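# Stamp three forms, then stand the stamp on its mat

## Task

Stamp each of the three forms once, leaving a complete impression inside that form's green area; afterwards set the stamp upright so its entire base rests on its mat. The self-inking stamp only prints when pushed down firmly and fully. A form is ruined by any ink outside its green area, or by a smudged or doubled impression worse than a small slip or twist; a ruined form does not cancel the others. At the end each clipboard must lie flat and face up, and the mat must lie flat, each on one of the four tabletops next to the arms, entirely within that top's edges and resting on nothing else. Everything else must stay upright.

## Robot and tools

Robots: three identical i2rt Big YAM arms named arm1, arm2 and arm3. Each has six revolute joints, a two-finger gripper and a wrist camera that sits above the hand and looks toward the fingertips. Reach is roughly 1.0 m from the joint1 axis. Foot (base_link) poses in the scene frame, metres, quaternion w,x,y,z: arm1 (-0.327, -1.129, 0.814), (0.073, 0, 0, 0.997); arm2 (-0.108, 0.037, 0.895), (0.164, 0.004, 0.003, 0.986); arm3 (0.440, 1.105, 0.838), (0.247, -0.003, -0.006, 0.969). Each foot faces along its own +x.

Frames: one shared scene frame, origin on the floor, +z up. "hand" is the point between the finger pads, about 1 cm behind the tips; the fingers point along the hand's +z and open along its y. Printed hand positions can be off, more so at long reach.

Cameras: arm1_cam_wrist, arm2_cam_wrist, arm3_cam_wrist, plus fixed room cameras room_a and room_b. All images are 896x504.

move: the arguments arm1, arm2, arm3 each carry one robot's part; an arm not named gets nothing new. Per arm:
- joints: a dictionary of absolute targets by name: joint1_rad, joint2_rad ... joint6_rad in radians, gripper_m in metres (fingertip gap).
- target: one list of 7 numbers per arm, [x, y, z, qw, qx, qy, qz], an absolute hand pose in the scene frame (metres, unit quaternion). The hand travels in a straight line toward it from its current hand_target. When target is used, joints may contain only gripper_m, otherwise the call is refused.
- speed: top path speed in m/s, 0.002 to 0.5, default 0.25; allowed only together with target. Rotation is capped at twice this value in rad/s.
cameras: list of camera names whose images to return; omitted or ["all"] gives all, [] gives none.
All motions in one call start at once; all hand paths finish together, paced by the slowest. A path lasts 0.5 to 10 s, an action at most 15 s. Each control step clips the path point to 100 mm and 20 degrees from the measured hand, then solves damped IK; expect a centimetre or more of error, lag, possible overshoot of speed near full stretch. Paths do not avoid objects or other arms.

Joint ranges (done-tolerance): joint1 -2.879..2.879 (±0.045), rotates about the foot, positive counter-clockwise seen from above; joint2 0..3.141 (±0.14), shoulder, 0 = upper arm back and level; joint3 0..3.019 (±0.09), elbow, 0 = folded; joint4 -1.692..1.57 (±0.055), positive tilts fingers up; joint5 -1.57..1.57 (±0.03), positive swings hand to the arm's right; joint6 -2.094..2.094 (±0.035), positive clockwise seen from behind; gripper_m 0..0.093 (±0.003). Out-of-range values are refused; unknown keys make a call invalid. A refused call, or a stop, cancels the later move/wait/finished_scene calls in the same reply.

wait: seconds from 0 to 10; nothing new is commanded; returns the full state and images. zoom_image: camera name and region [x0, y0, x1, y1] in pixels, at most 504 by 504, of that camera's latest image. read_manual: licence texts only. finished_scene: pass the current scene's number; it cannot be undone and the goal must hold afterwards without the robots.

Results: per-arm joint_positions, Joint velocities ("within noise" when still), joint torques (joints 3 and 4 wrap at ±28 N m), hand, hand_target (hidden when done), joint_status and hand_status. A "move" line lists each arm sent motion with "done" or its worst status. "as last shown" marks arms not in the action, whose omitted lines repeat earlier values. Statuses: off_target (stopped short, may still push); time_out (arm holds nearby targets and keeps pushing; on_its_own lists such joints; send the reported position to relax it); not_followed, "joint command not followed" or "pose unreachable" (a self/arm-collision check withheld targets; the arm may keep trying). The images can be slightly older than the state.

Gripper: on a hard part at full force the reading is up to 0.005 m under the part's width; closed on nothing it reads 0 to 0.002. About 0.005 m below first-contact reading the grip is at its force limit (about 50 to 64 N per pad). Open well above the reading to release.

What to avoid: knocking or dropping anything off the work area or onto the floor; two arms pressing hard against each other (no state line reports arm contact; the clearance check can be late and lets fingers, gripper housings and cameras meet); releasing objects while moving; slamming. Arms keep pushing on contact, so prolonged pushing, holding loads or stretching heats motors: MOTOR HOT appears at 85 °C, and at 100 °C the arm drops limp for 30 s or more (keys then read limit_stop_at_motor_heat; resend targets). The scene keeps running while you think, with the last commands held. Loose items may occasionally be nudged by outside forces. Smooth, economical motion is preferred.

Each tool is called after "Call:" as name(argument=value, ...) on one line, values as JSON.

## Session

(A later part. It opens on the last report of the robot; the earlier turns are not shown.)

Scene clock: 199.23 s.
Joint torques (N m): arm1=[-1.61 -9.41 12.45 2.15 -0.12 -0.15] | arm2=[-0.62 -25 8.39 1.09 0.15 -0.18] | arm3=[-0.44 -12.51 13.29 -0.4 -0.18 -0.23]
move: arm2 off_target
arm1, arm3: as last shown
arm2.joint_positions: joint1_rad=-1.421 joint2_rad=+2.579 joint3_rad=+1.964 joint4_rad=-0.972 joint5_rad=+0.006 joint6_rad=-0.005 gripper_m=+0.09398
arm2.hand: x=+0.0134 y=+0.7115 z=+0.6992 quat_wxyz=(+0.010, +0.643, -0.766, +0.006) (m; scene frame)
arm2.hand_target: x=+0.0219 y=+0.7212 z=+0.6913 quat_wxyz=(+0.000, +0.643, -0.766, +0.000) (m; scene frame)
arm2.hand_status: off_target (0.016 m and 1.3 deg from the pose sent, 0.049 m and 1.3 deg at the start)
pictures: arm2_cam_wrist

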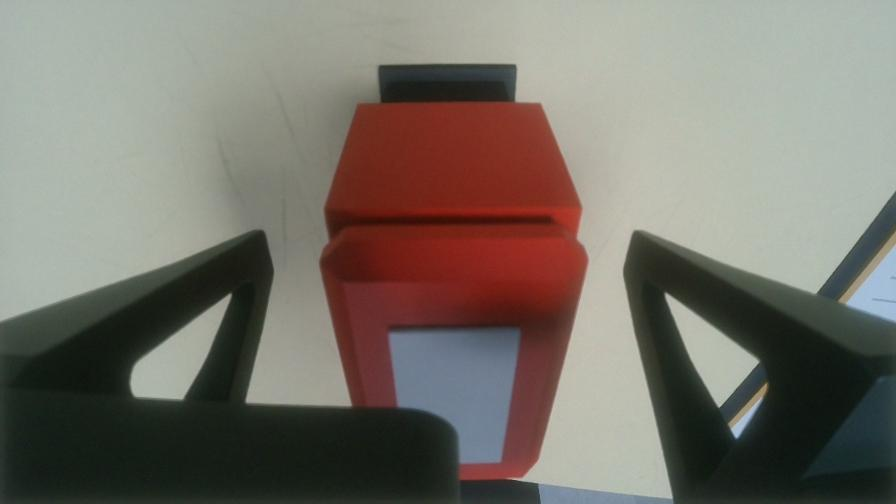

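Call:
move(arm2={"joints":{"gripper_m":0.03}}, cameras=[])

Call:
move(arm2={"target":[0.0,0.62,0.98,0,-0.643,0.766,0],"speed":0.15}, cameras=["arm2_cam_wrist"])

Call:
move(arm2={"joints":{"joint1_rad":0.2}}, cameras=[])

Call:
move(arm2={"joints":{"joint1_rad":1.3}}, cameras=["arm2_cam_wrist","room_a","room_b"])

Scene clock: 200.27 s.
move: arm2 off_target
arm2.joint_status: gripper_m off_target (ended at +0.04605, target +0.03000)
pictures: none

Scene clock: 203.00 s.
move: arm2 done
arm2.hand_status: done (0.006 m and 1.1 deg from the pose sent, 0.296 m and 1.3 deg at the start)
pictures: arm2_cam_wrist

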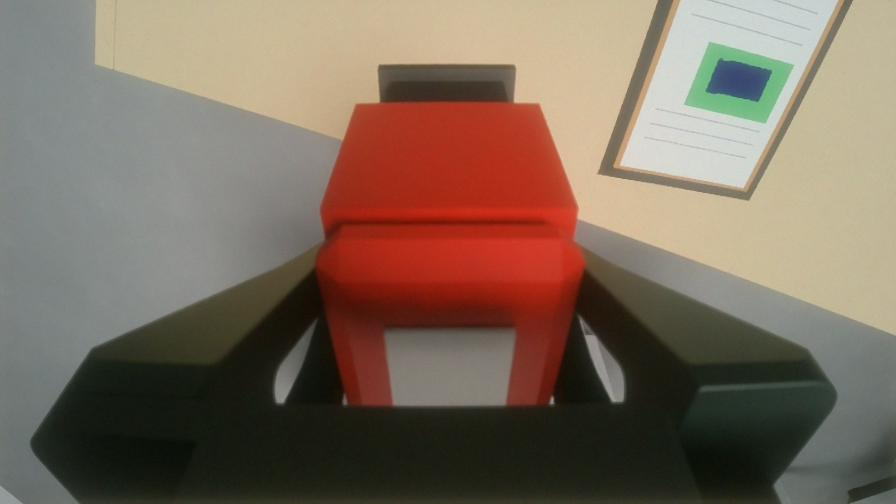

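Scene clock: 205.60 s.
move: arm2 done
arm2.joint_status: all done
pictures: none

Scene clock: 208.07 s.
Joint torques (N m): arm1=[-1.67 -9.35 12.44 2.15 -0.11 -0.16] | arm2=[0.38 -22.42 6.93 -0.09 0.09 -0.05] | arm3=[-0.44 -12.75 13.24 -0.44 -0.18 -0.23]
move: arm2 done
arm1.joint_positions: joint1_rad=+0.870 joint2_rad=+1.237 joint3_rad=+1.399 joint4_rad=-1.068 joint5_rad=+0.009 joint6_rad=+0.021 gripper_m=+0.09396
arm1.hand: x=-0.6966 y=-1.4518 z=+1.1928 quat_wxyz=(+0.115, +0.888, +0.324, -0.306) (m; scene frame)
arm2.joint_positions: joint1_rad=+1.297 joint2_rad=+1.961 joint3_rad=+1.643 joint4_rad=-1.227 joint5_rad=+0.006 joint6_rad=-0.016 gripper_m=+0.04599
arm2.joint_status: all done
arm2.hand: x=-0.4475 y=-0.4539 z=+0.9899 quat_wxyz=(+0.003, +0.881, +0.472, -0.018) (m; scene frame)
arm3.joint_positions: joint1_rad=-0.305 joint2_rad=+1.474 joint3_rad=+1.685 joint4_rad=-1.705 joint5_rad=+0.000 joint6_rad=-0.636 gripper_m=+0.07994
arm3.hand: x=+0.1284 y=+1.4230 z=+1.1879 quat_wxyz=(-0.031, +0.996, -0.084, -0.025) (m; scene frame)
pictures: arm2_cam_wrist, room_a, room_b

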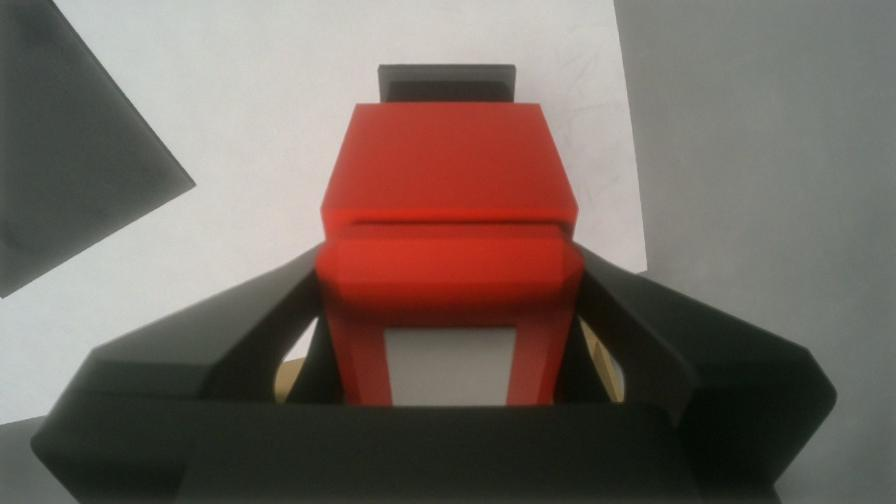

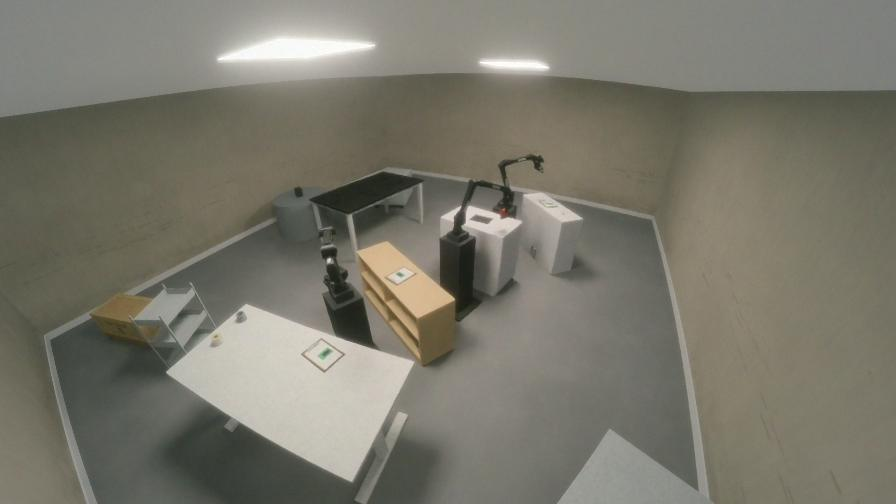

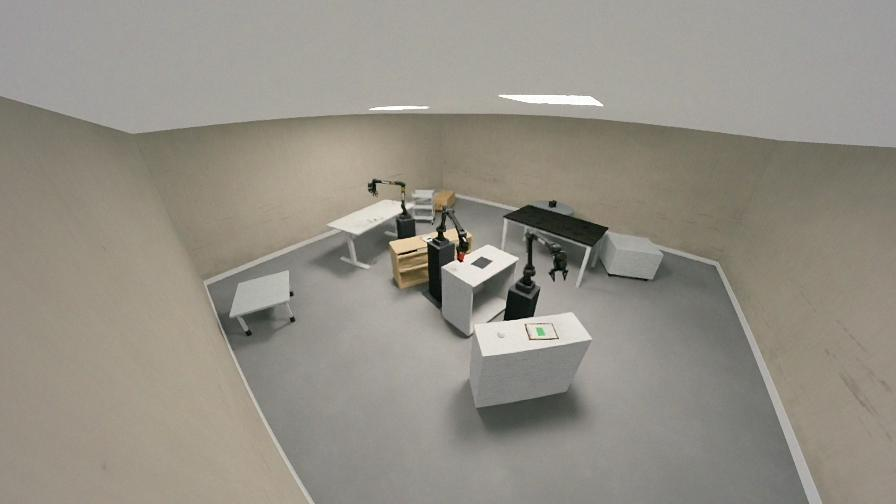

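Call:
move(arm2={"joints":{"joint1_rad":1.75}}, cameras=["arm2_cam_wrist"])

Scene clock: 210.17 s.
Joint torques (N m): arm1=[-1.61 -9.29 12.45 2.15 -0.11 -0.16] | arm2=[-0.21 -23.06 6.78 0.03 0.11 -0.04] | arm3=[-0.38 -12.34 13.19 -0.42 -0.18 -0.23]
move: arm2 done
arm1, arm3: as last shown
arm2.joint_positions: joint1_rad=+1.747 joint2_rad=+1.961 joint3_rad=+1.643 joint4_rad=-1.227 joint5_rad=+0.006 joint6_rad=-0.016 gripper_m=+0.04598
arm2.joint_status: all done
arm2.hand: x=-0.2002 y=-0.5528 z=+0.9880 quat_wxyz=(+0.005, +0.754, +0.657, -0.017) (m; scene frame)
pictures: arm2_cam_wrist

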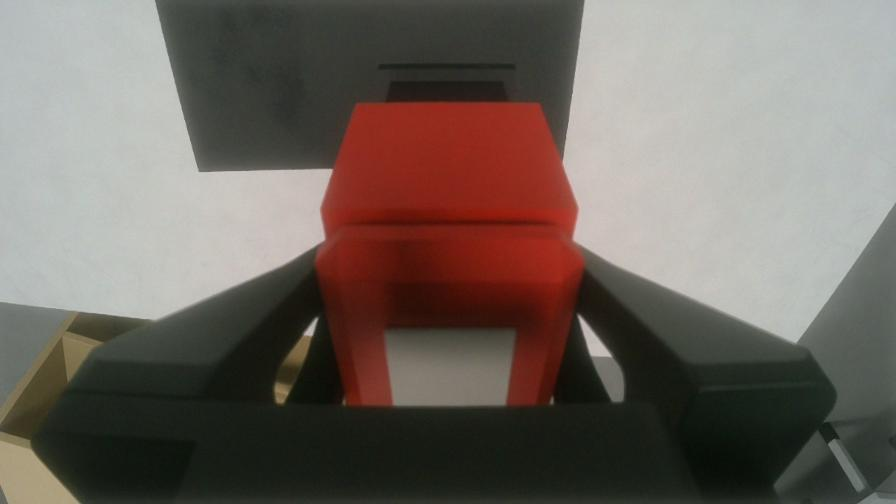

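Call:
move(arm2={"target":[-0.164,-0.590,0.92,0,-0.755,-0.656,0],"speed":0.15}, cameras=["arm2_cam_wrist"])

Scene clock: 211.80 s.
Joint torques (N m): arm1=[-1.67 -9.35 12.44 2.18 -0.11 -0.15] | arm2=[0.73 -23.47 9.8 0.79 -0.11 0.11] | arm3=[-0.03 -12.4 13.29 -0.35 -0.19 -0.24]
move: arm2 off_target
arm1, arm3: as last shown
arm2.joint_positions: joint1_rad=+1.808 joint2_rad=+2.116 joint3_rad=+1.678 joint4_rad=-1.188 joint5_rad=-0.008 joint6_rad=+0.030 gripper_m=+0.04598
arm2.hand: x=-0.1632 y=-0.5687 z=+0.9098 quat_wxyz=(-0.017, +0.749, +0.662, +0.018) (m; scene frame)
arm2.hand_target: x=-0.1637 y=-0.5888 z=+0.9204 quat_wxyz=(+0.000, +0.755, +0.656, +0.001) (m; scene frame)
arm2.hand_status: off_target (0.024 m and 3.0 deg from the pose sent, 0.086 m and 2.0 deg at the start)
pictures: arm2_cam_wrist

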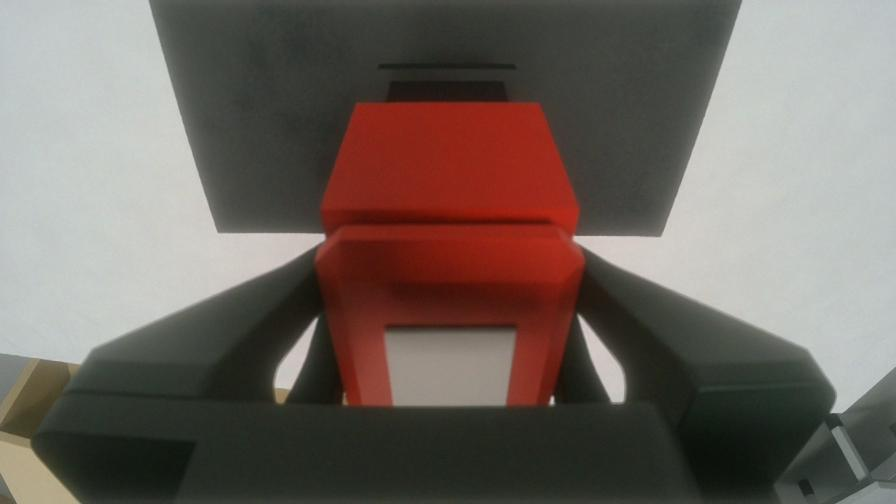

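Call:
move(arm2={"target":[-0.164,-0.598,0.865,0,-0.755,-0.656,0.017],"speed":0.1}, cameras=["arm2_cam_wrist"])

Scene clock: 213.20 s.
Joint torques (N m): arm1=[-1.67 -9.41 12.44 2.15 -0.11 -0.16] | arm2=[0.85 -22.53 7.65 1.2 0.18 0.11] | arm3=[-0.44 -12.22 13.22 -0.46 -0.19 -0.24]
move: arm2 off_target
arm1, arm3: as last shown
arm2.joint_positions: joint1_rad=+1.808 joint2_rad=+2.176 joint3_rad=+1.678 joint4_rad=-1.064 joint5_rad=+0.010 joint6_rad=+0.039 gripper_m=+0.04598
arm2.hand: x=-0.1687 y=-0.5908 z=+0.8732 quat_wxyz=(-0.002, +0.752, +0.659, -0.012) (m; scene frame)
arm2.hand_target: x=-0.1640 y=-0.5976 z=+0.8651 quat_wxyz=(+0.000, +0.755, +0.656, -0.017) (m; scene frame)
arm2.hand_status: off_target (0.012 m and 0.8 deg from the pose sent, 0.054 m and 4.6 deg at the start)
pictures: arm2_cam_wrist

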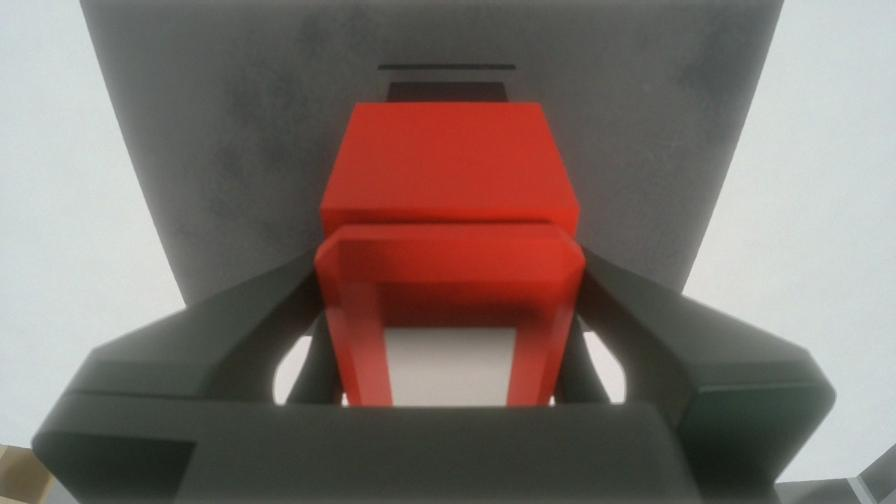

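Call:
move(arm2={"target":[-0.164,-0.596,0.832,0,-0.755,-0.656,0.012],"speed":0.06}, cameras=[])

Call:
move(arm2={"target":[-0.164,-0.594,0.818,0,-0.755,-0.656,0.010],"speed":0.04}, cameras=["arm2_cam_wrist"])

Scene clock: 214.33 s.
move: arm2 off_target
arm2.hand_status: off_target (0.040 m and 0.9 deg from the pose sent, 0.042 m and 0.6 deg at the start)
pictures: none

Scene clock: 215.30 s.
Joint torques (N m): arm1=[-1.67 -9.35 12.44 2.14 -0.11 -0.16] | arm2=[1.49 -18.67 5.75 2.82 -0.08 0.09] | arm3=[-0.38 -12.57 13.2 -0.43 -0.19 -0.24]
move: arm2 off_target
arm1.joint_positions: joint1_rad=+0.870 joint2_rad=+1.237 joint3_rad=+1.399 joint4_rad=-1.068 joint5_rad=+0.009 joint6_rad=+0.021 gripper_m=+0.09396
arm1.hand: x=-0.6966 y=-1.4518 z=+1.1928 quat_wxyz=(+0.115, +0.888, +0.324, -0.306) (m; scene frame)
arm2.joint_positions: joint1_rad=+1.808 joint2_rad=+2.183 joint3_rad=+1.661 joint4_rad=-1.017 joint5_rad=+0.009 joint6_rad=+0.039 gripper_m=+0.04598
arm2.hand: x=-0.1688 y=-0.5938 z=+0.8633 quat_wxyz=(+0.006, +0.752, +0.659, -0.020) (m; scene frame)
arm2.hand_target: x=-0.1638 y=-0.5907 z=+0.8199 quat_wxyz=(+0.000, +0.755, +0.656, -0.010) (m; scene frame)
arm2.hand_status: off_target (0.046 m and 1.4 deg from the pose sent, 0.053 m and 1.1 deg at the start)
arm3.joint_positions: joint1_rad=-0.305 joint2_rad=+1.474 joint3_rad=+1.685 joint4_rad=-1.705 joint5_rad=+0.000 joint6_rad=-0.636 gripper_m=+0.07994
arm3.hand: x=+0.1284 y=+1.4230 z=+1.1879 quat_wxyz=(-0.031, +0.996, -0.084, -0.025) (m; scene frame)
pictures: arm2_cam_wrist

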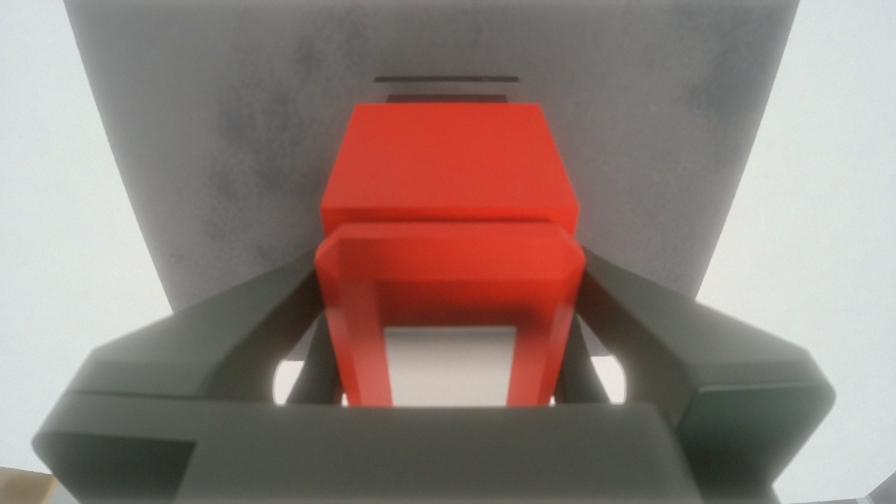

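Call:
move(arm2={"target":[-0.164,-0.598,0.868,0,-0.755,-0.656,0.012],"speed":0.05}, cameras=["arm2_cam_wrist"])

Scene clock: 216.83 s.
Joint torques (N m): arm1=[-1.67 -9.35 12.44 2.15 -0.11 -0.16] | arm2=[0.79 -22.01 8.73 -0.2 -0.02 0.1] | arm3=[-0.32 -12.57 13.22 -0.42 -0.18 -0.24]
move: arm2 done
arm1, arm3: as last shown
arm2.joint_positions: joint1_rad=+1.808 joint2_rad=+2.170 joint3_rad=+1.667 joint4_rad=-1.043 joint5_rad=+0.010 joint6_rad=+0.039 gripper_m=+0.04598
arm2.hand: x=-0.1689 y=-0.5925 z=+0.8736 quat_wxyz=(+0.004, +0.752, +0.659, -0.018) (m; scene frame)
arm2.hand_target: x=-0.1643 y=-0.5978 z=+0.8681 quat_wxyz=(+0.000, +0.755, +0.656, -0.013) (m; scene frame)
arm2.hand_status: done (0.009 m and 1.0 deg from the pose sent, 0.008 m and 1.2 deg at the start)
pictures: arm2_cam_wrist

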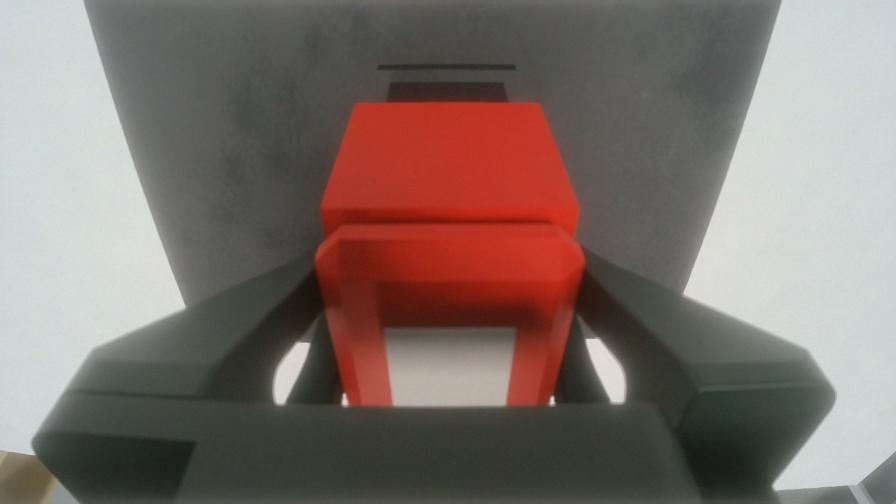

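Open, raise, and retreat arm2 (swing toward -x front); arm1 looks too.

Call:
move(arm2={"joints":{"gripper_m":0.085}}, cameras=["arm2_cam_wrist"])

Call:
move(arm2={"target":[-0.168,-0.585,1.01,0,-0.755,-0.656,0],"speed":0.12}, cameras=["arm2_cam_wrist"])

Call:
move(arm2={"target":[-0.14,-0.40,1.2,0,-0.755,-0.656,0],"speed":0.25}, cameras=["arm2_cam_wrist"])

Call:
move(arm2={"joints":{"joint1_rad":0.0}}, cameras=["room_a","room_b"])

Scene clock: 217.63 s.
move: arm2 done
arm2.joint_status: all done
pictures: arm2_cam_wrist

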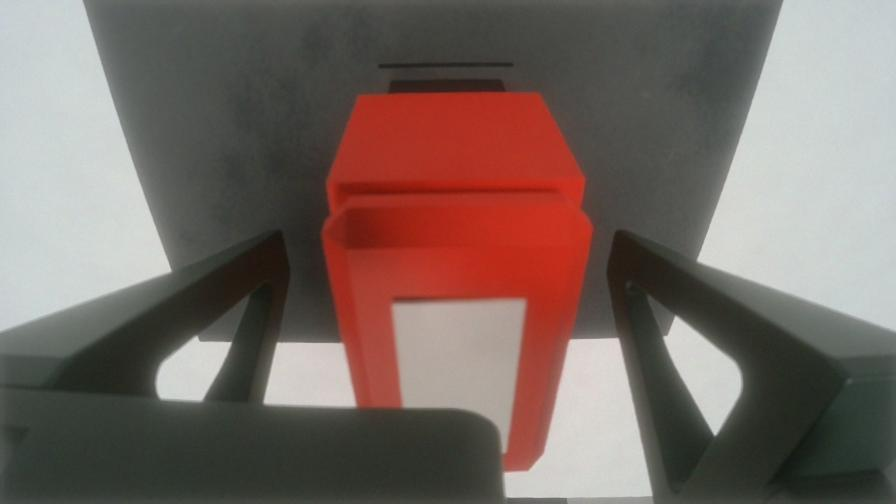

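Scene clock: 219.50 s.
move: arm2 off_target
arm2.hand_status: off_target (0.016 m and 1.2 deg from the pose sent, 0.137 m and 2.1 deg at the start)
pictures: arm2_cam_wrist

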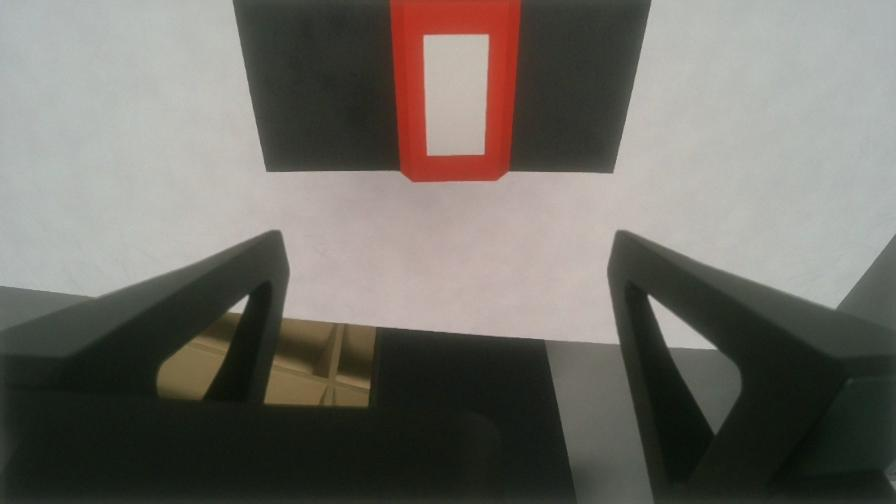

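Scene clock: 221.33 s.
move: arm2 off_target
arm2.hand_status: off_target (0.012 m and 2.4 deg from the pose sent, 0.269 m and 1.2 deg at the start)
pictures: arm2_cam_wrist

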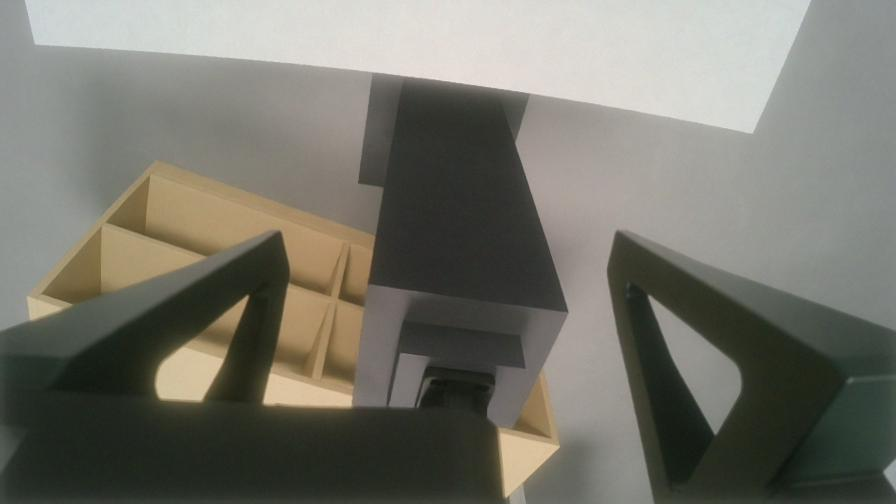

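Scene clock: 224.43 s.
Joint torques (N m): arm1=[-1.67 -9.41 12.44 2.15 -0.11 -0.16] | arm2=[0.5 -13.16 6.83 -0.06 -0.06 0.02] | arm3=[-0.56 -12.34 13.23 -0.44 -0.19 -0.24]
move: arm2 done
arm1.joint_positions: joint1_rad=+0.870 joint2_rad=+1.237 joint3_rad=+1.399 joint4_rad=-1.068 joint5_rad=+0.009 joint6_rad=+0.021 gripper_m=+0.09396
arm1.hand: x=-0.6966 y=-1.4518 z=+1.1928 quat_wxyz=(+0.115, +0.888, +0.324, -0.306) (m; scene frame)
arm2.joint_positions: joint1_rad=-0.007 joint2_rad=+1.484 joint3_rad=+1.597 joint4_rad=-1.653 joint5_rad=-0.005 joint6_rad=+0.053 gripper_m=+0.08497
arm2.joint_status: all done
arm2.hand: x=-0.5244 y=+0.1846 z=+1.2094 quat_wxyz=(+0.004, +0.981, -0.193, -0.020) (m; scene frame)
arm3.joint_positions: joint1_rad=-0.305 joint2_rad=+1.474 joint3_rad=+1.685 joint4_rad=-1.705 joint5_rad=+0.000 joint6_rad=-0.636 gripper_m=+0.07994
arm3.hand: x=+0.1284 y=+1.4230 z=+1.1879 quat_wxyz=(-0.031, +0.996, -0.084, -0.025) (m; scene frame)
pictures: room_a, room_b

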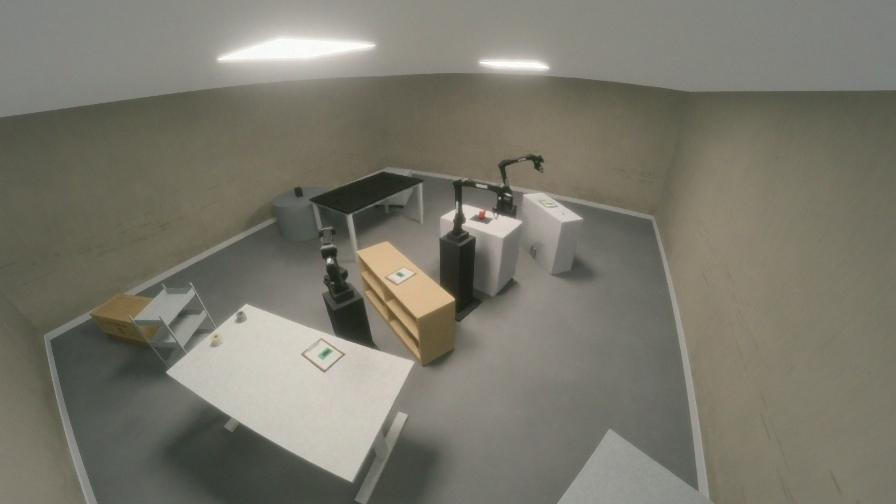

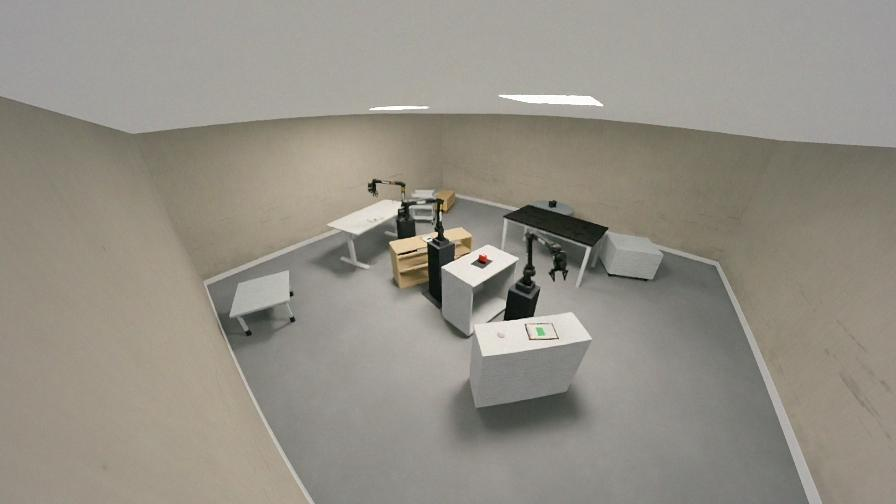

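Call:
move(arm1={"joints":{"joint1_rad":-0.5}}, cameras=[])

Call:
move(arm1={"joints":{"joint1_rad":-1.7}}, cameras=["arm1_cam_wrist"])

Scene clock: 226.73 s.
move: arm1 done
arm1.joint_status: all done
pictures: none

Scene clock: 229.03 s.
Joint torques (N m): arm1=[-1.26 -9.41 12.46 2.03 -0.08 -0.15] | arm2=[1.14 -13.98 7.16 -0.23 -0.06 0.12] | arm3=[-0.26 -12.4 13.34 -0.4 -0.2 -0.24]
move: arm1 done
arm1.joint_positions: joint1_rad=-1.698 joint2_rad=+1.237 joint3_rad=+1.399 joint4_rad=-1.065 joint5_rad=+0.015 joint6_rad=+0.021 gripper_m=+0.09398
arm1.joint_status: all done
arm1.hand: x=-0.1918 y=-0.6565 z=+1.1933 quat_wxyz=(-0.264, +0.561, -0.760, -0.195) (m; scene frame)
arm2.joint_positions: joint1_rad=-0.007 joint2_rad=+1.484 joint3_rad=+1.597 joint4_rad=-1.653 joint5_rad=-0.005 joint6_rad=+0.053 gripper_m=+0.08497
arm2.hand: x=-0.5244 y=+0.1846 z=+1.2094 quat_wxyz=(+0.004, +0.981, -0.193, -0.020) (m; scene frame)
arm3.joint_positions: joint1_rad=-0.305 joint2_rad=+1.474 joint3_rad=+1.685 joint4_rad=-1.705 joint5_rad=+0.000 joint6_rad=-0.636 gripper_m=+0.07994
arm3.hand: x=+0.1284 y=+1.4230 z=+1.1879 quat_wxyz=(-0.031, +0.996, -0.084, -0.025) (m; scene frame)
pictures: arm1_cam_wrist

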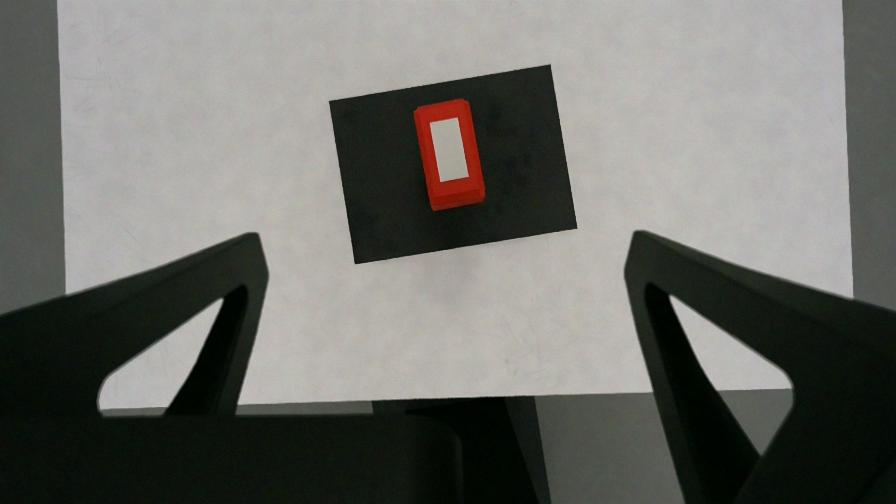

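Call:
move(arm1={"target":[-0.157,-0.570,1.05,0,-0.660,0.751,0],"speed":0.2}, cameras=["arm1_cam_wrist"])

Scene clock: 232.00 s.
Joint torques (N m): arm1=[-1.85 -16.38 16.06 -0.51 0.21 -0.19] | arm2=[0.5 -14.21 7.15 -0.25 -0.08 0.09] | arm3=[-0.32 -12.69 13.3 -0.42 -0.2 -0.22]
move: arm1 off_target
arm1.joint_positions: joint1_rad=-1.710 joint2_rad=+1.856 joint3_rad=+1.861 joint4_rad=-1.583 joint5_rad=+0.000 joint6_rad=-0.155 gripper_m=+0.09398
arm1.hand: x=-0.1657 y=-0.5782 z=+1.0449 quat_wxyz=(+0.003, +0.660, -0.752, +0.002) (m; scene frame)
arm1.hand_target: x=-0.1571 y=-0.5708 z=+1.0508 quat_wxyz=(-0.002, +0.660, -0.751, +0.002) (m; scene frame)
arm1.hand_status: off_target (0.013 m and 0.4 deg from the pose sent, 0.171 m and 39.5 deg at the start)
arm2, arm3: as last shown
pictures: arm1_cam_wrist

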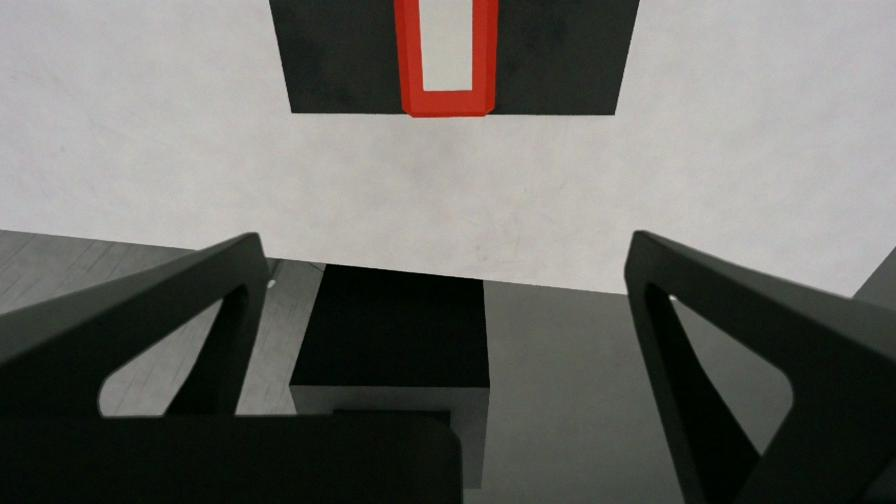

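Call:
move(arm1={"target":[-0.153,-0.536,0.965,0,-0.660,0.751,0],"speed":0.12}, cameras=["arm1_cam_wrist"])

Scene clock: 233.50 s.
Joint torques (N m): arm1=[-1.2 -17.79 11.89 0.81 0.03 -0.13] | arm2=[1.38 -14.1 6.86 -0.28 -0.1 0.03] | arm3=[-0.32 -12.51 13.15 -0.44 -0.17 -0.24]
move: arm1 off_target
arm1.joint_positions: joint1_rad=-1.710 joint2_rad=+1.968 joint3_rad=+1.855 joint4_rad=-1.455 joint5_rad=+0.001 joint6_rad=-0.155 gripper_m=+0.09398
arm1.hand: x=-0.1550 y=-0.5423 z=+0.9784 quat_wxyz=(-0.002, +0.660, -0.752, +0.000) (m; scene frame)
arm1.hand_target: x=-0.1528 y=-0.5364 z=+0.9651 quat_wxyz=(-0.001, +0.660, -0.751, +0.001) (m; scene frame)
arm1.hand_status: off_target (0.015 m and 0.2 deg from the pose sent, 0.091 m and 0.4 deg at the start)
arm2, arm3: as last shown
pictures: arm1_cam_wrist

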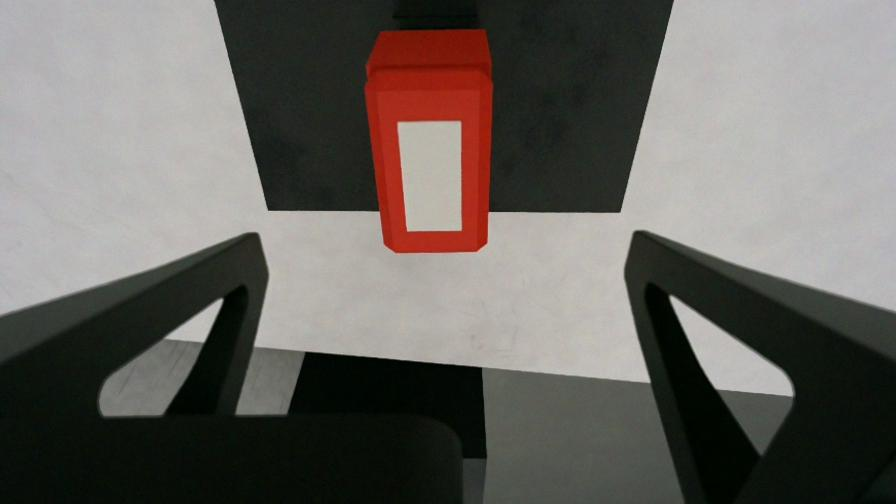

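Call:
move(arm1={"target":[-0.158,-0.532,0.895,0,-0.660,0.751,0],"speed":0.1}, cameras=["arm1_cam_wrist"])

Scene clock: 234.97 s.
Joint torques (N m): arm1=[-0.44 -18.08 11.26 0.85 -0.03 -0.05] | arm2=[0.85 -13.33 7.09 -0.32 -0.07 0.07] | arm3=[-0.44 -12.69 13.19 -0.44 -0.21 -0.24]
move: arm1 off_target
arm1.joint_positions: joint1_rad=-1.710 joint2_rad=+2.015 joint3_rad=+1.748 joint4_rad=-1.297 joint5_rad=+0.001 joint6_rad=-0.155 gripper_m=+0.09398
arm1.hand: x=-0.1536 y=-0.5377 z=+0.9104 quat_wxyz=(-0.003, +0.660, -0.752, -0.001) (m; scene frame)
arm1.hand_target: x=-0.1581 y=-0.5325 z=+0.8953 quat_wxyz=(+0.000, +0.660, -0.751, +0.000) (m; scene frame)
arm1.hand_status: off_target (0.017 m and 0.4 deg from the pose sent, 0.084 m and 0.2 deg at the start)
arm2, arm3: as last shown
pictures: arm1_cam_wrist

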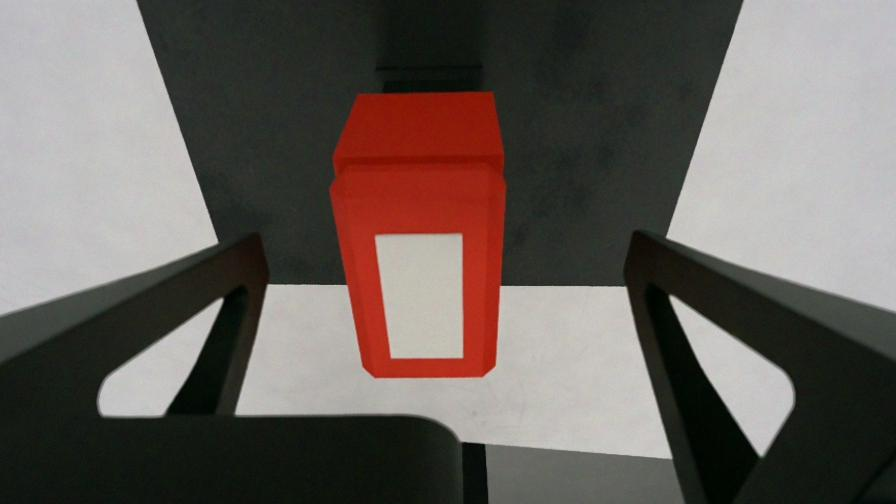

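Call:
move(arm1={"target":[-0.171,-0.538,0.875,0,-0.660,0.751,0],"speed":0.08}, cameras=["arm1_cam_wrist"])

Scene clock: 236.47 s.
Joint torques (N m): arm1=[-0.38 -18.37 10.63 0.87 -0.01 -0.02] | arm2=[0.26 -13.27 7.02 0.01 -0.09 0.09] | arm3=[-0.15 -12.81 13.24 -0.4 -0.18 -0.23]
move: arm1 off_target
arm1.joint_positions: joint1_rad=-1.693 joint2_rad=+2.015 joint3_rad=+1.686 joint4_rad=-1.237 joint5_rad=+0.004 joint6_rad=-0.150 gripper_m=+0.09398
arm1.hand: x=-0.1649 y=-0.5420 z=+0.8879 quat_wxyz=(-0.003, +0.664, -0.748, +0.000) (m; scene frame)
arm1.hand_target: x=-0.1705 y=-0.5384 z=+0.8751 quat_wxyz=(-0.001, +0.664, -0.748, +0.001) (m; scene frame)
arm1.hand_status: off_target (0.015 m and 0.7 deg from the pose sent, 0.039 m and 0.4 deg at the start)
arm2, arm3: as last shown
pictures: arm1_cam_wrist

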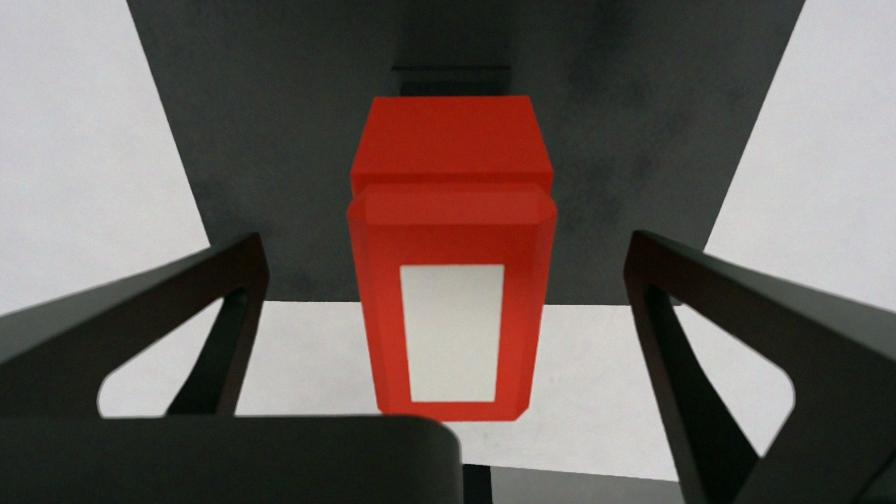

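Call:
move(arm1={"target":[-0.171,-0.544,0.842,0,-0.664,0.748,0],"speed":0.08}, cameras=[])

Call:
move(arm1={"joints":{"gripper_m":0.03}}, cameras=["arm1_cam_wrist"])

Scene clock: 237.63 s.
move: arm1 off_target
arm1.hand_status: off_target (0.019 m and 0.8 deg from the pose sent, 0.046 m and 0.4 deg at the start)
pictures: none

Scene clock: 238.50 s.
Joint torques (N m): arm1=[-0.67 -17.44 10.44 0.84 -0.08 -0.05] | arm2=[0.21 -13.74 7.23 -0.12 -0.07 0.12] | arm3=[-0.44 -12.34 13.18 -0.38 -0.19 -0.24]
move: arm1 off_target
arm1.joint_positions: joint1_rad=-1.692 joint2_rad=+2.025 joint3_rad=+1.624 joint4_rad=-1.157 joint5_rad=-0.010 joint6_rad=-0.147 gripper_m=+0.04757
arm1.joint_status: gripper_m off_target (ended at +0.04760, target +0.03000)
arm1.hand: x=-0.1690 y=-0.5461 z=+0.8599 quat_wxyz=(-0.003, +0.663, -0.748, -0.007) (m; scene frame)
arm2.joint_positions: joint1_rad=-0.007 joint2_rad=+1.484 joint3_rad=+1.597 joint4_rad=-1.653 joint5_rad=-0.005 joint6_rad=+0.053 gripper_m=+0.08497
arm2.hand: x=-0.5244 y=+0.1846 z=+1.2094 quat_wxyz=(+0.004, +0.981, -0.193, -0.020) (m; scene frame)
arm3.joint_positions: joint1_rad=-0.305 joint2_rad=+1.474 joint3_rad=+1.685 joint4_rad=-1.705 joint5_rad=+0.000 joint6_rad=-0.636 gripper_m=+0.07994
arm3.hand: x=+0.1284 y=+1.4230 z=+1.1879 quat_wxyz=(-0.031, +0.996, -0.084, -0.025) (m; scene frame)
pictures: arm1_cam_wrist

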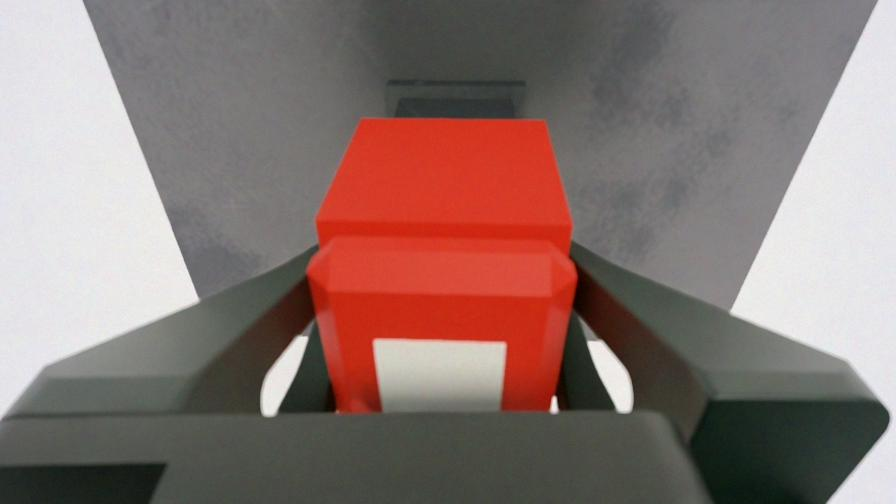

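Call:
move(arm1={"target":[-0.18,-0.60,1.02,0,-0.664,0.748,0],"speed":0.15}, cameras=["arm1_cam_wrist"])

Call:
move(arm1={"joints":{"joint1_rad":-0.5}}, cameras=[])

Call:
move(arm1={"joints":{"joint1_rad":0.62}}, cameras=[])

Call:
move(arm1={"target":[-0.86,-1.43,0.96,0,-0.961,-0.276,0],"speed":0.15}, cameras=["arm1_cam_wrist"])

Scene clock: 241.03 s.
move: arm1 off_target
arm1.hand_status: off_target (0.027 m and 2.4 deg from the pose sent, 0.169 m and 0.9 deg at the start)
pictures: arm1_cam_wrist

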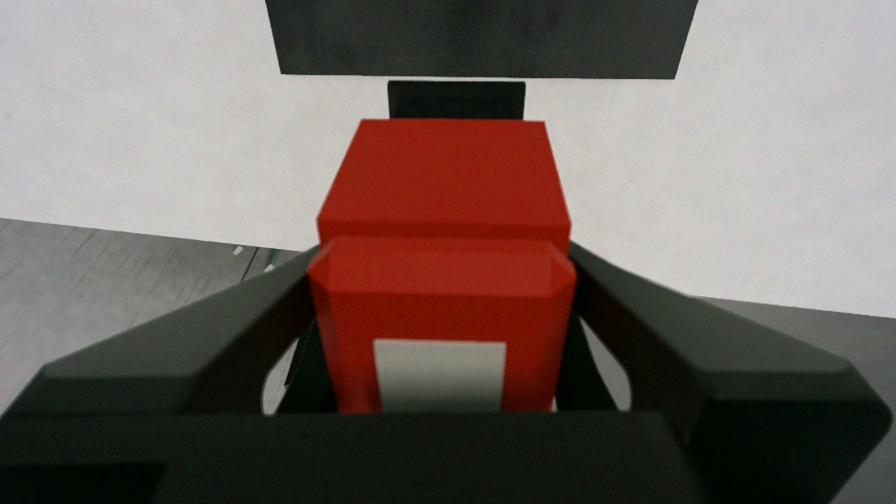

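Scene clock: 243.37 s.
move: arm1 done
arm1.joint_status: all done
pictures: none

Scene clock: 245.53 s.
move: arm1 done
arm1.joint_status: all done
pictures: none

Scene clock: 247.07 s.
Joint torques (N m): arm1=[-0.56 -18.43 16.21 0.44 -0.1 -0.01] | arm2=[0.26 -13.16 7.16 -0.29 -0.09 0.07] | arm3=[-0.5 -12.34 13.23 -0.4 -0.18 -0.23]
move: arm1 off_target
arm1.joint_positions: joint1_rad=+0.657 joint2_rad=+1.962 joint3_rad=+1.765 joint4_rad=-1.424 joint5_rad=-0.008 joint6_rad=-0.063 gripper_m=+0.04751
arm1.hand: x=-0.8430 y=-1.4183 z=+0.9483 quat_wxyz=(-0.002, +0.959, +0.283, +0.025) (m; scene frame)
arm1.hand_target: x=-0.8579 y=-1.4310 z=+0.9604 quat_wxyz=(+0.006, +0.960, +0.280, +0.001) (m; scene frame)
arm1.hand_status: off_target (0.024 m and 3.0 deg from the pose sent, 0.087 m and 3.9 deg at the start)
arm2.joint_positions: joint1_rad=-0.007 joint2_rad=+1.484 joint3_rad=+1.597 joint4_rad=-1.653 joint5_rad=-0.005 joint6_rad=+0.053 gripper_m=+0.08497
arm2.hand: x=-0.5244 y=+0.1846 z=+1.2094 quat_wxyz=(+0.004, +0.981, -0.193, -0.020) (m; scene frame)
arm3.joint_positions: joint1_rad=-0.305 joint2_rad=+1.474 joint3_rad=+1.685 joint4_rad=-1.705 joint5_rad=+0.000 joint6_rad=-0.636 gripper_m=+0.07994
arm3.hand: x=+0.1284 y=+1.4230 z=+1.1879 quat_wxyz=(-0.031, +0.996, -0.084, -0.025) (m; scene frame)
pictures: arm1_cam_wrist

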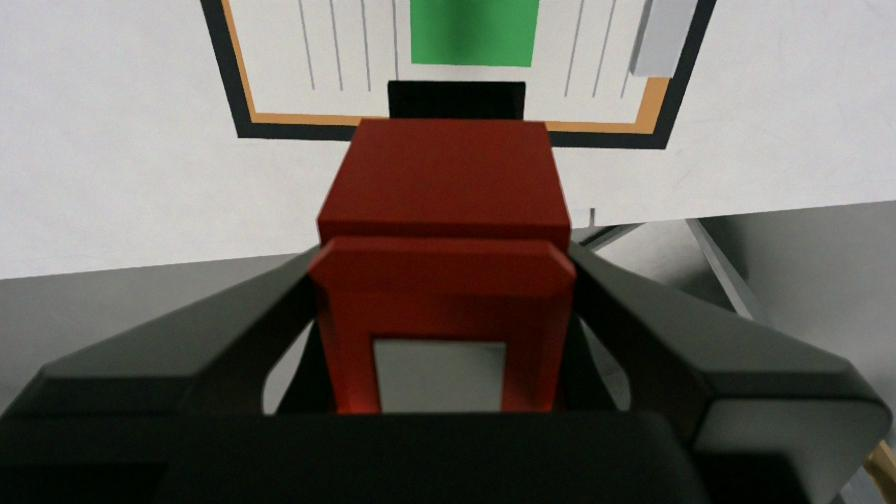

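Call:
move(arm1={"target":[-0.906,-1.450,0.89,0,-0.964,-0.2647,0.02],"speed":0.1}, cameras=["arm1_cam_wrist"])

Scene clock: 249.03 s.
Joint torques (N m): arm1=[-1.03 -19.78 16.09 0.75 0.22 -0.03] | arm2=[0.97 -13.33 7.04 -0.2 -0.03 0.08] | arm3=[-0.44 -12.51 13.27 -0.38 -0.18 -0.23]
move: arm1 off_target
arm1.joint_positions: joint1_rad=+0.657 joint2_rad=+2.110 joint3_rad=+1.831 joint4_rad=-1.301 joint5_rad=+0.004 joint6_rad=-0.037 gripper_m=+0.04751
arm1.hand: x=-0.8858 y=-1.4399 z=+0.8834 quat_wxyz=(-0.003, +0.963, +0.270, +0.004) (m; scene frame)
arm1.hand_target: x=-0.9049 y=-1.4495 z=+0.8904 quat_wxyz=(+0.000, +0.964, +0.265, -0.020) (m; scene frame)
arm1.hand_status: off_target (0.024 m and 2.9 deg from the pose sent, 0.092 m and 5.6 deg at the start)
arm2, arm3: as last shown
pictures: arm1_cam_wrist

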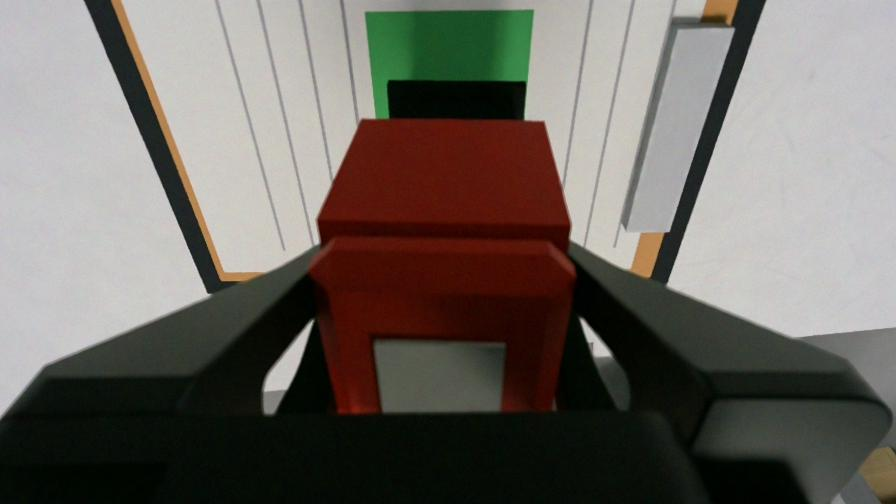

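Call:
move(arm1={"target":[-0.908,-1.4530,0.858,0,-0.964,-0.2647,0.02],"speed":0.06}, cameras=["arm1_cam_wrist"])

Scene clock: 250.30 s.
Joint torques (N m): arm1=[-0.97 -20.42 13.78 0.84 0.22 -0.03] | arm2=[1.03 -13.74 7.02 -0.16 -0.01 0.1] | arm3=[-0.21 -12.16 13.23 -0.46 -0.18 -0.23]
move: arm1 off_target
arm1.joint_positions: joint1_rad=+0.657 joint2_rad=+2.149 joint3_rad=+1.831 joint4_rad=-1.241 joint5_rad=+0.006 joint6_rad=-0.034 gripper_m=+0.04751
arm1.hand: x=-0.8963 y=-1.4455 z=+0.8591 quat_wxyz=(-0.001, +0.963, +0.269, -0.006) (m; scene frame)
arm1.hand_target: x=-0.9078 y=-1.4528 z=+0.8580 quat_wxyz=(+0.000, +0.964, +0.265, -0.021) (m; scene frame)
arm1.hand_status: off_target (0.014 m and 1.7 deg from the pose sent, 0.036 m and 2.9 deg at the start)
arm2, arm3: as last shown
pictures: arm1_cam_wrist

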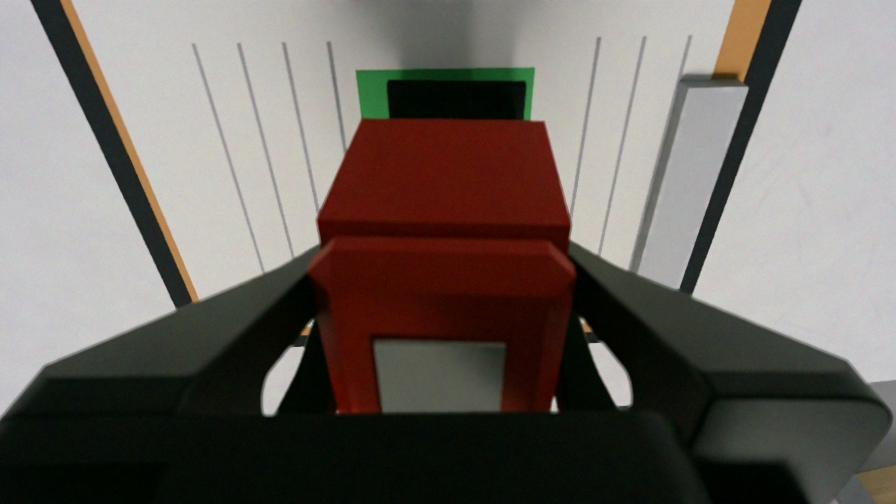

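Call:
move(arm1={"target":[-0.896,-1.4505,0.858,0,-0.964,-0.2647,0.015],"speed":0.05}, cameras=["arm1_cam_wrist"])

Scene clock: 251.47 s.
Joint torques (N m): arm1=[-0.62 -22.48 11.1 0.83 0.11 -0.02] | arm2=[0.79 -13.1 7.15 -0.17 -0.1 0.07] | arm3=[-0.38 -12.69 13.22 -0.46 -0.18 -0.24]
move: arm1 done
arm1.joint_positions: joint1_rad=+0.657 joint2_rad=+2.149 joint3_rad=+1.817 joint4_rad=-1.235 joint5_rad=+0.006 joint6_rad=-0.029 gripper_m=+0.04751
arm1.hand: x=-0.8932 y=-1.4437 z=+0.8541 quat_wxyz=(-0.002, +0.964, +0.267, -0.002) (m; scene frame)
arm1.hand_target: x=-0.8957 y=-1.4504 z=+0.8580 quat_wxyz=(+0.000, +0.964, +0.265, -0.014) (m; scene frame)
arm1.hand_status: done (0.008 m and 1.5 deg from the pose sent, 0.005 m and 1.1 deg at the start)
arm2, arm3: as last shown
pictures: arm1_cam_wrist

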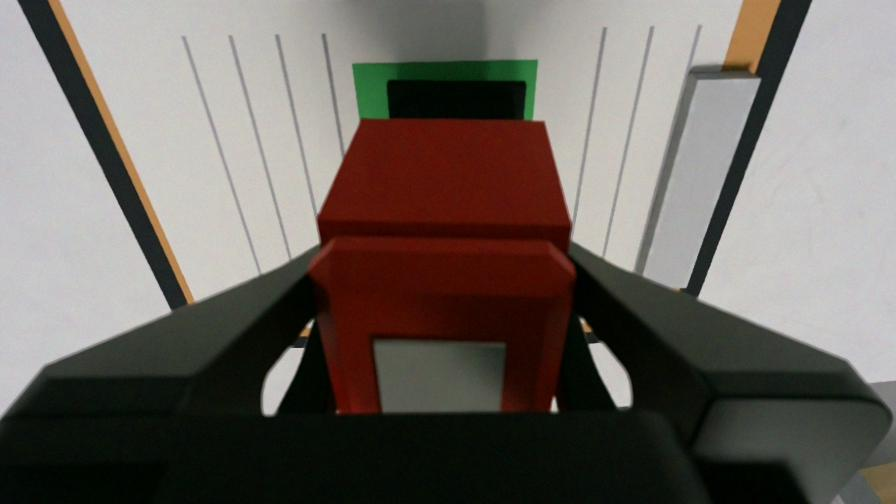

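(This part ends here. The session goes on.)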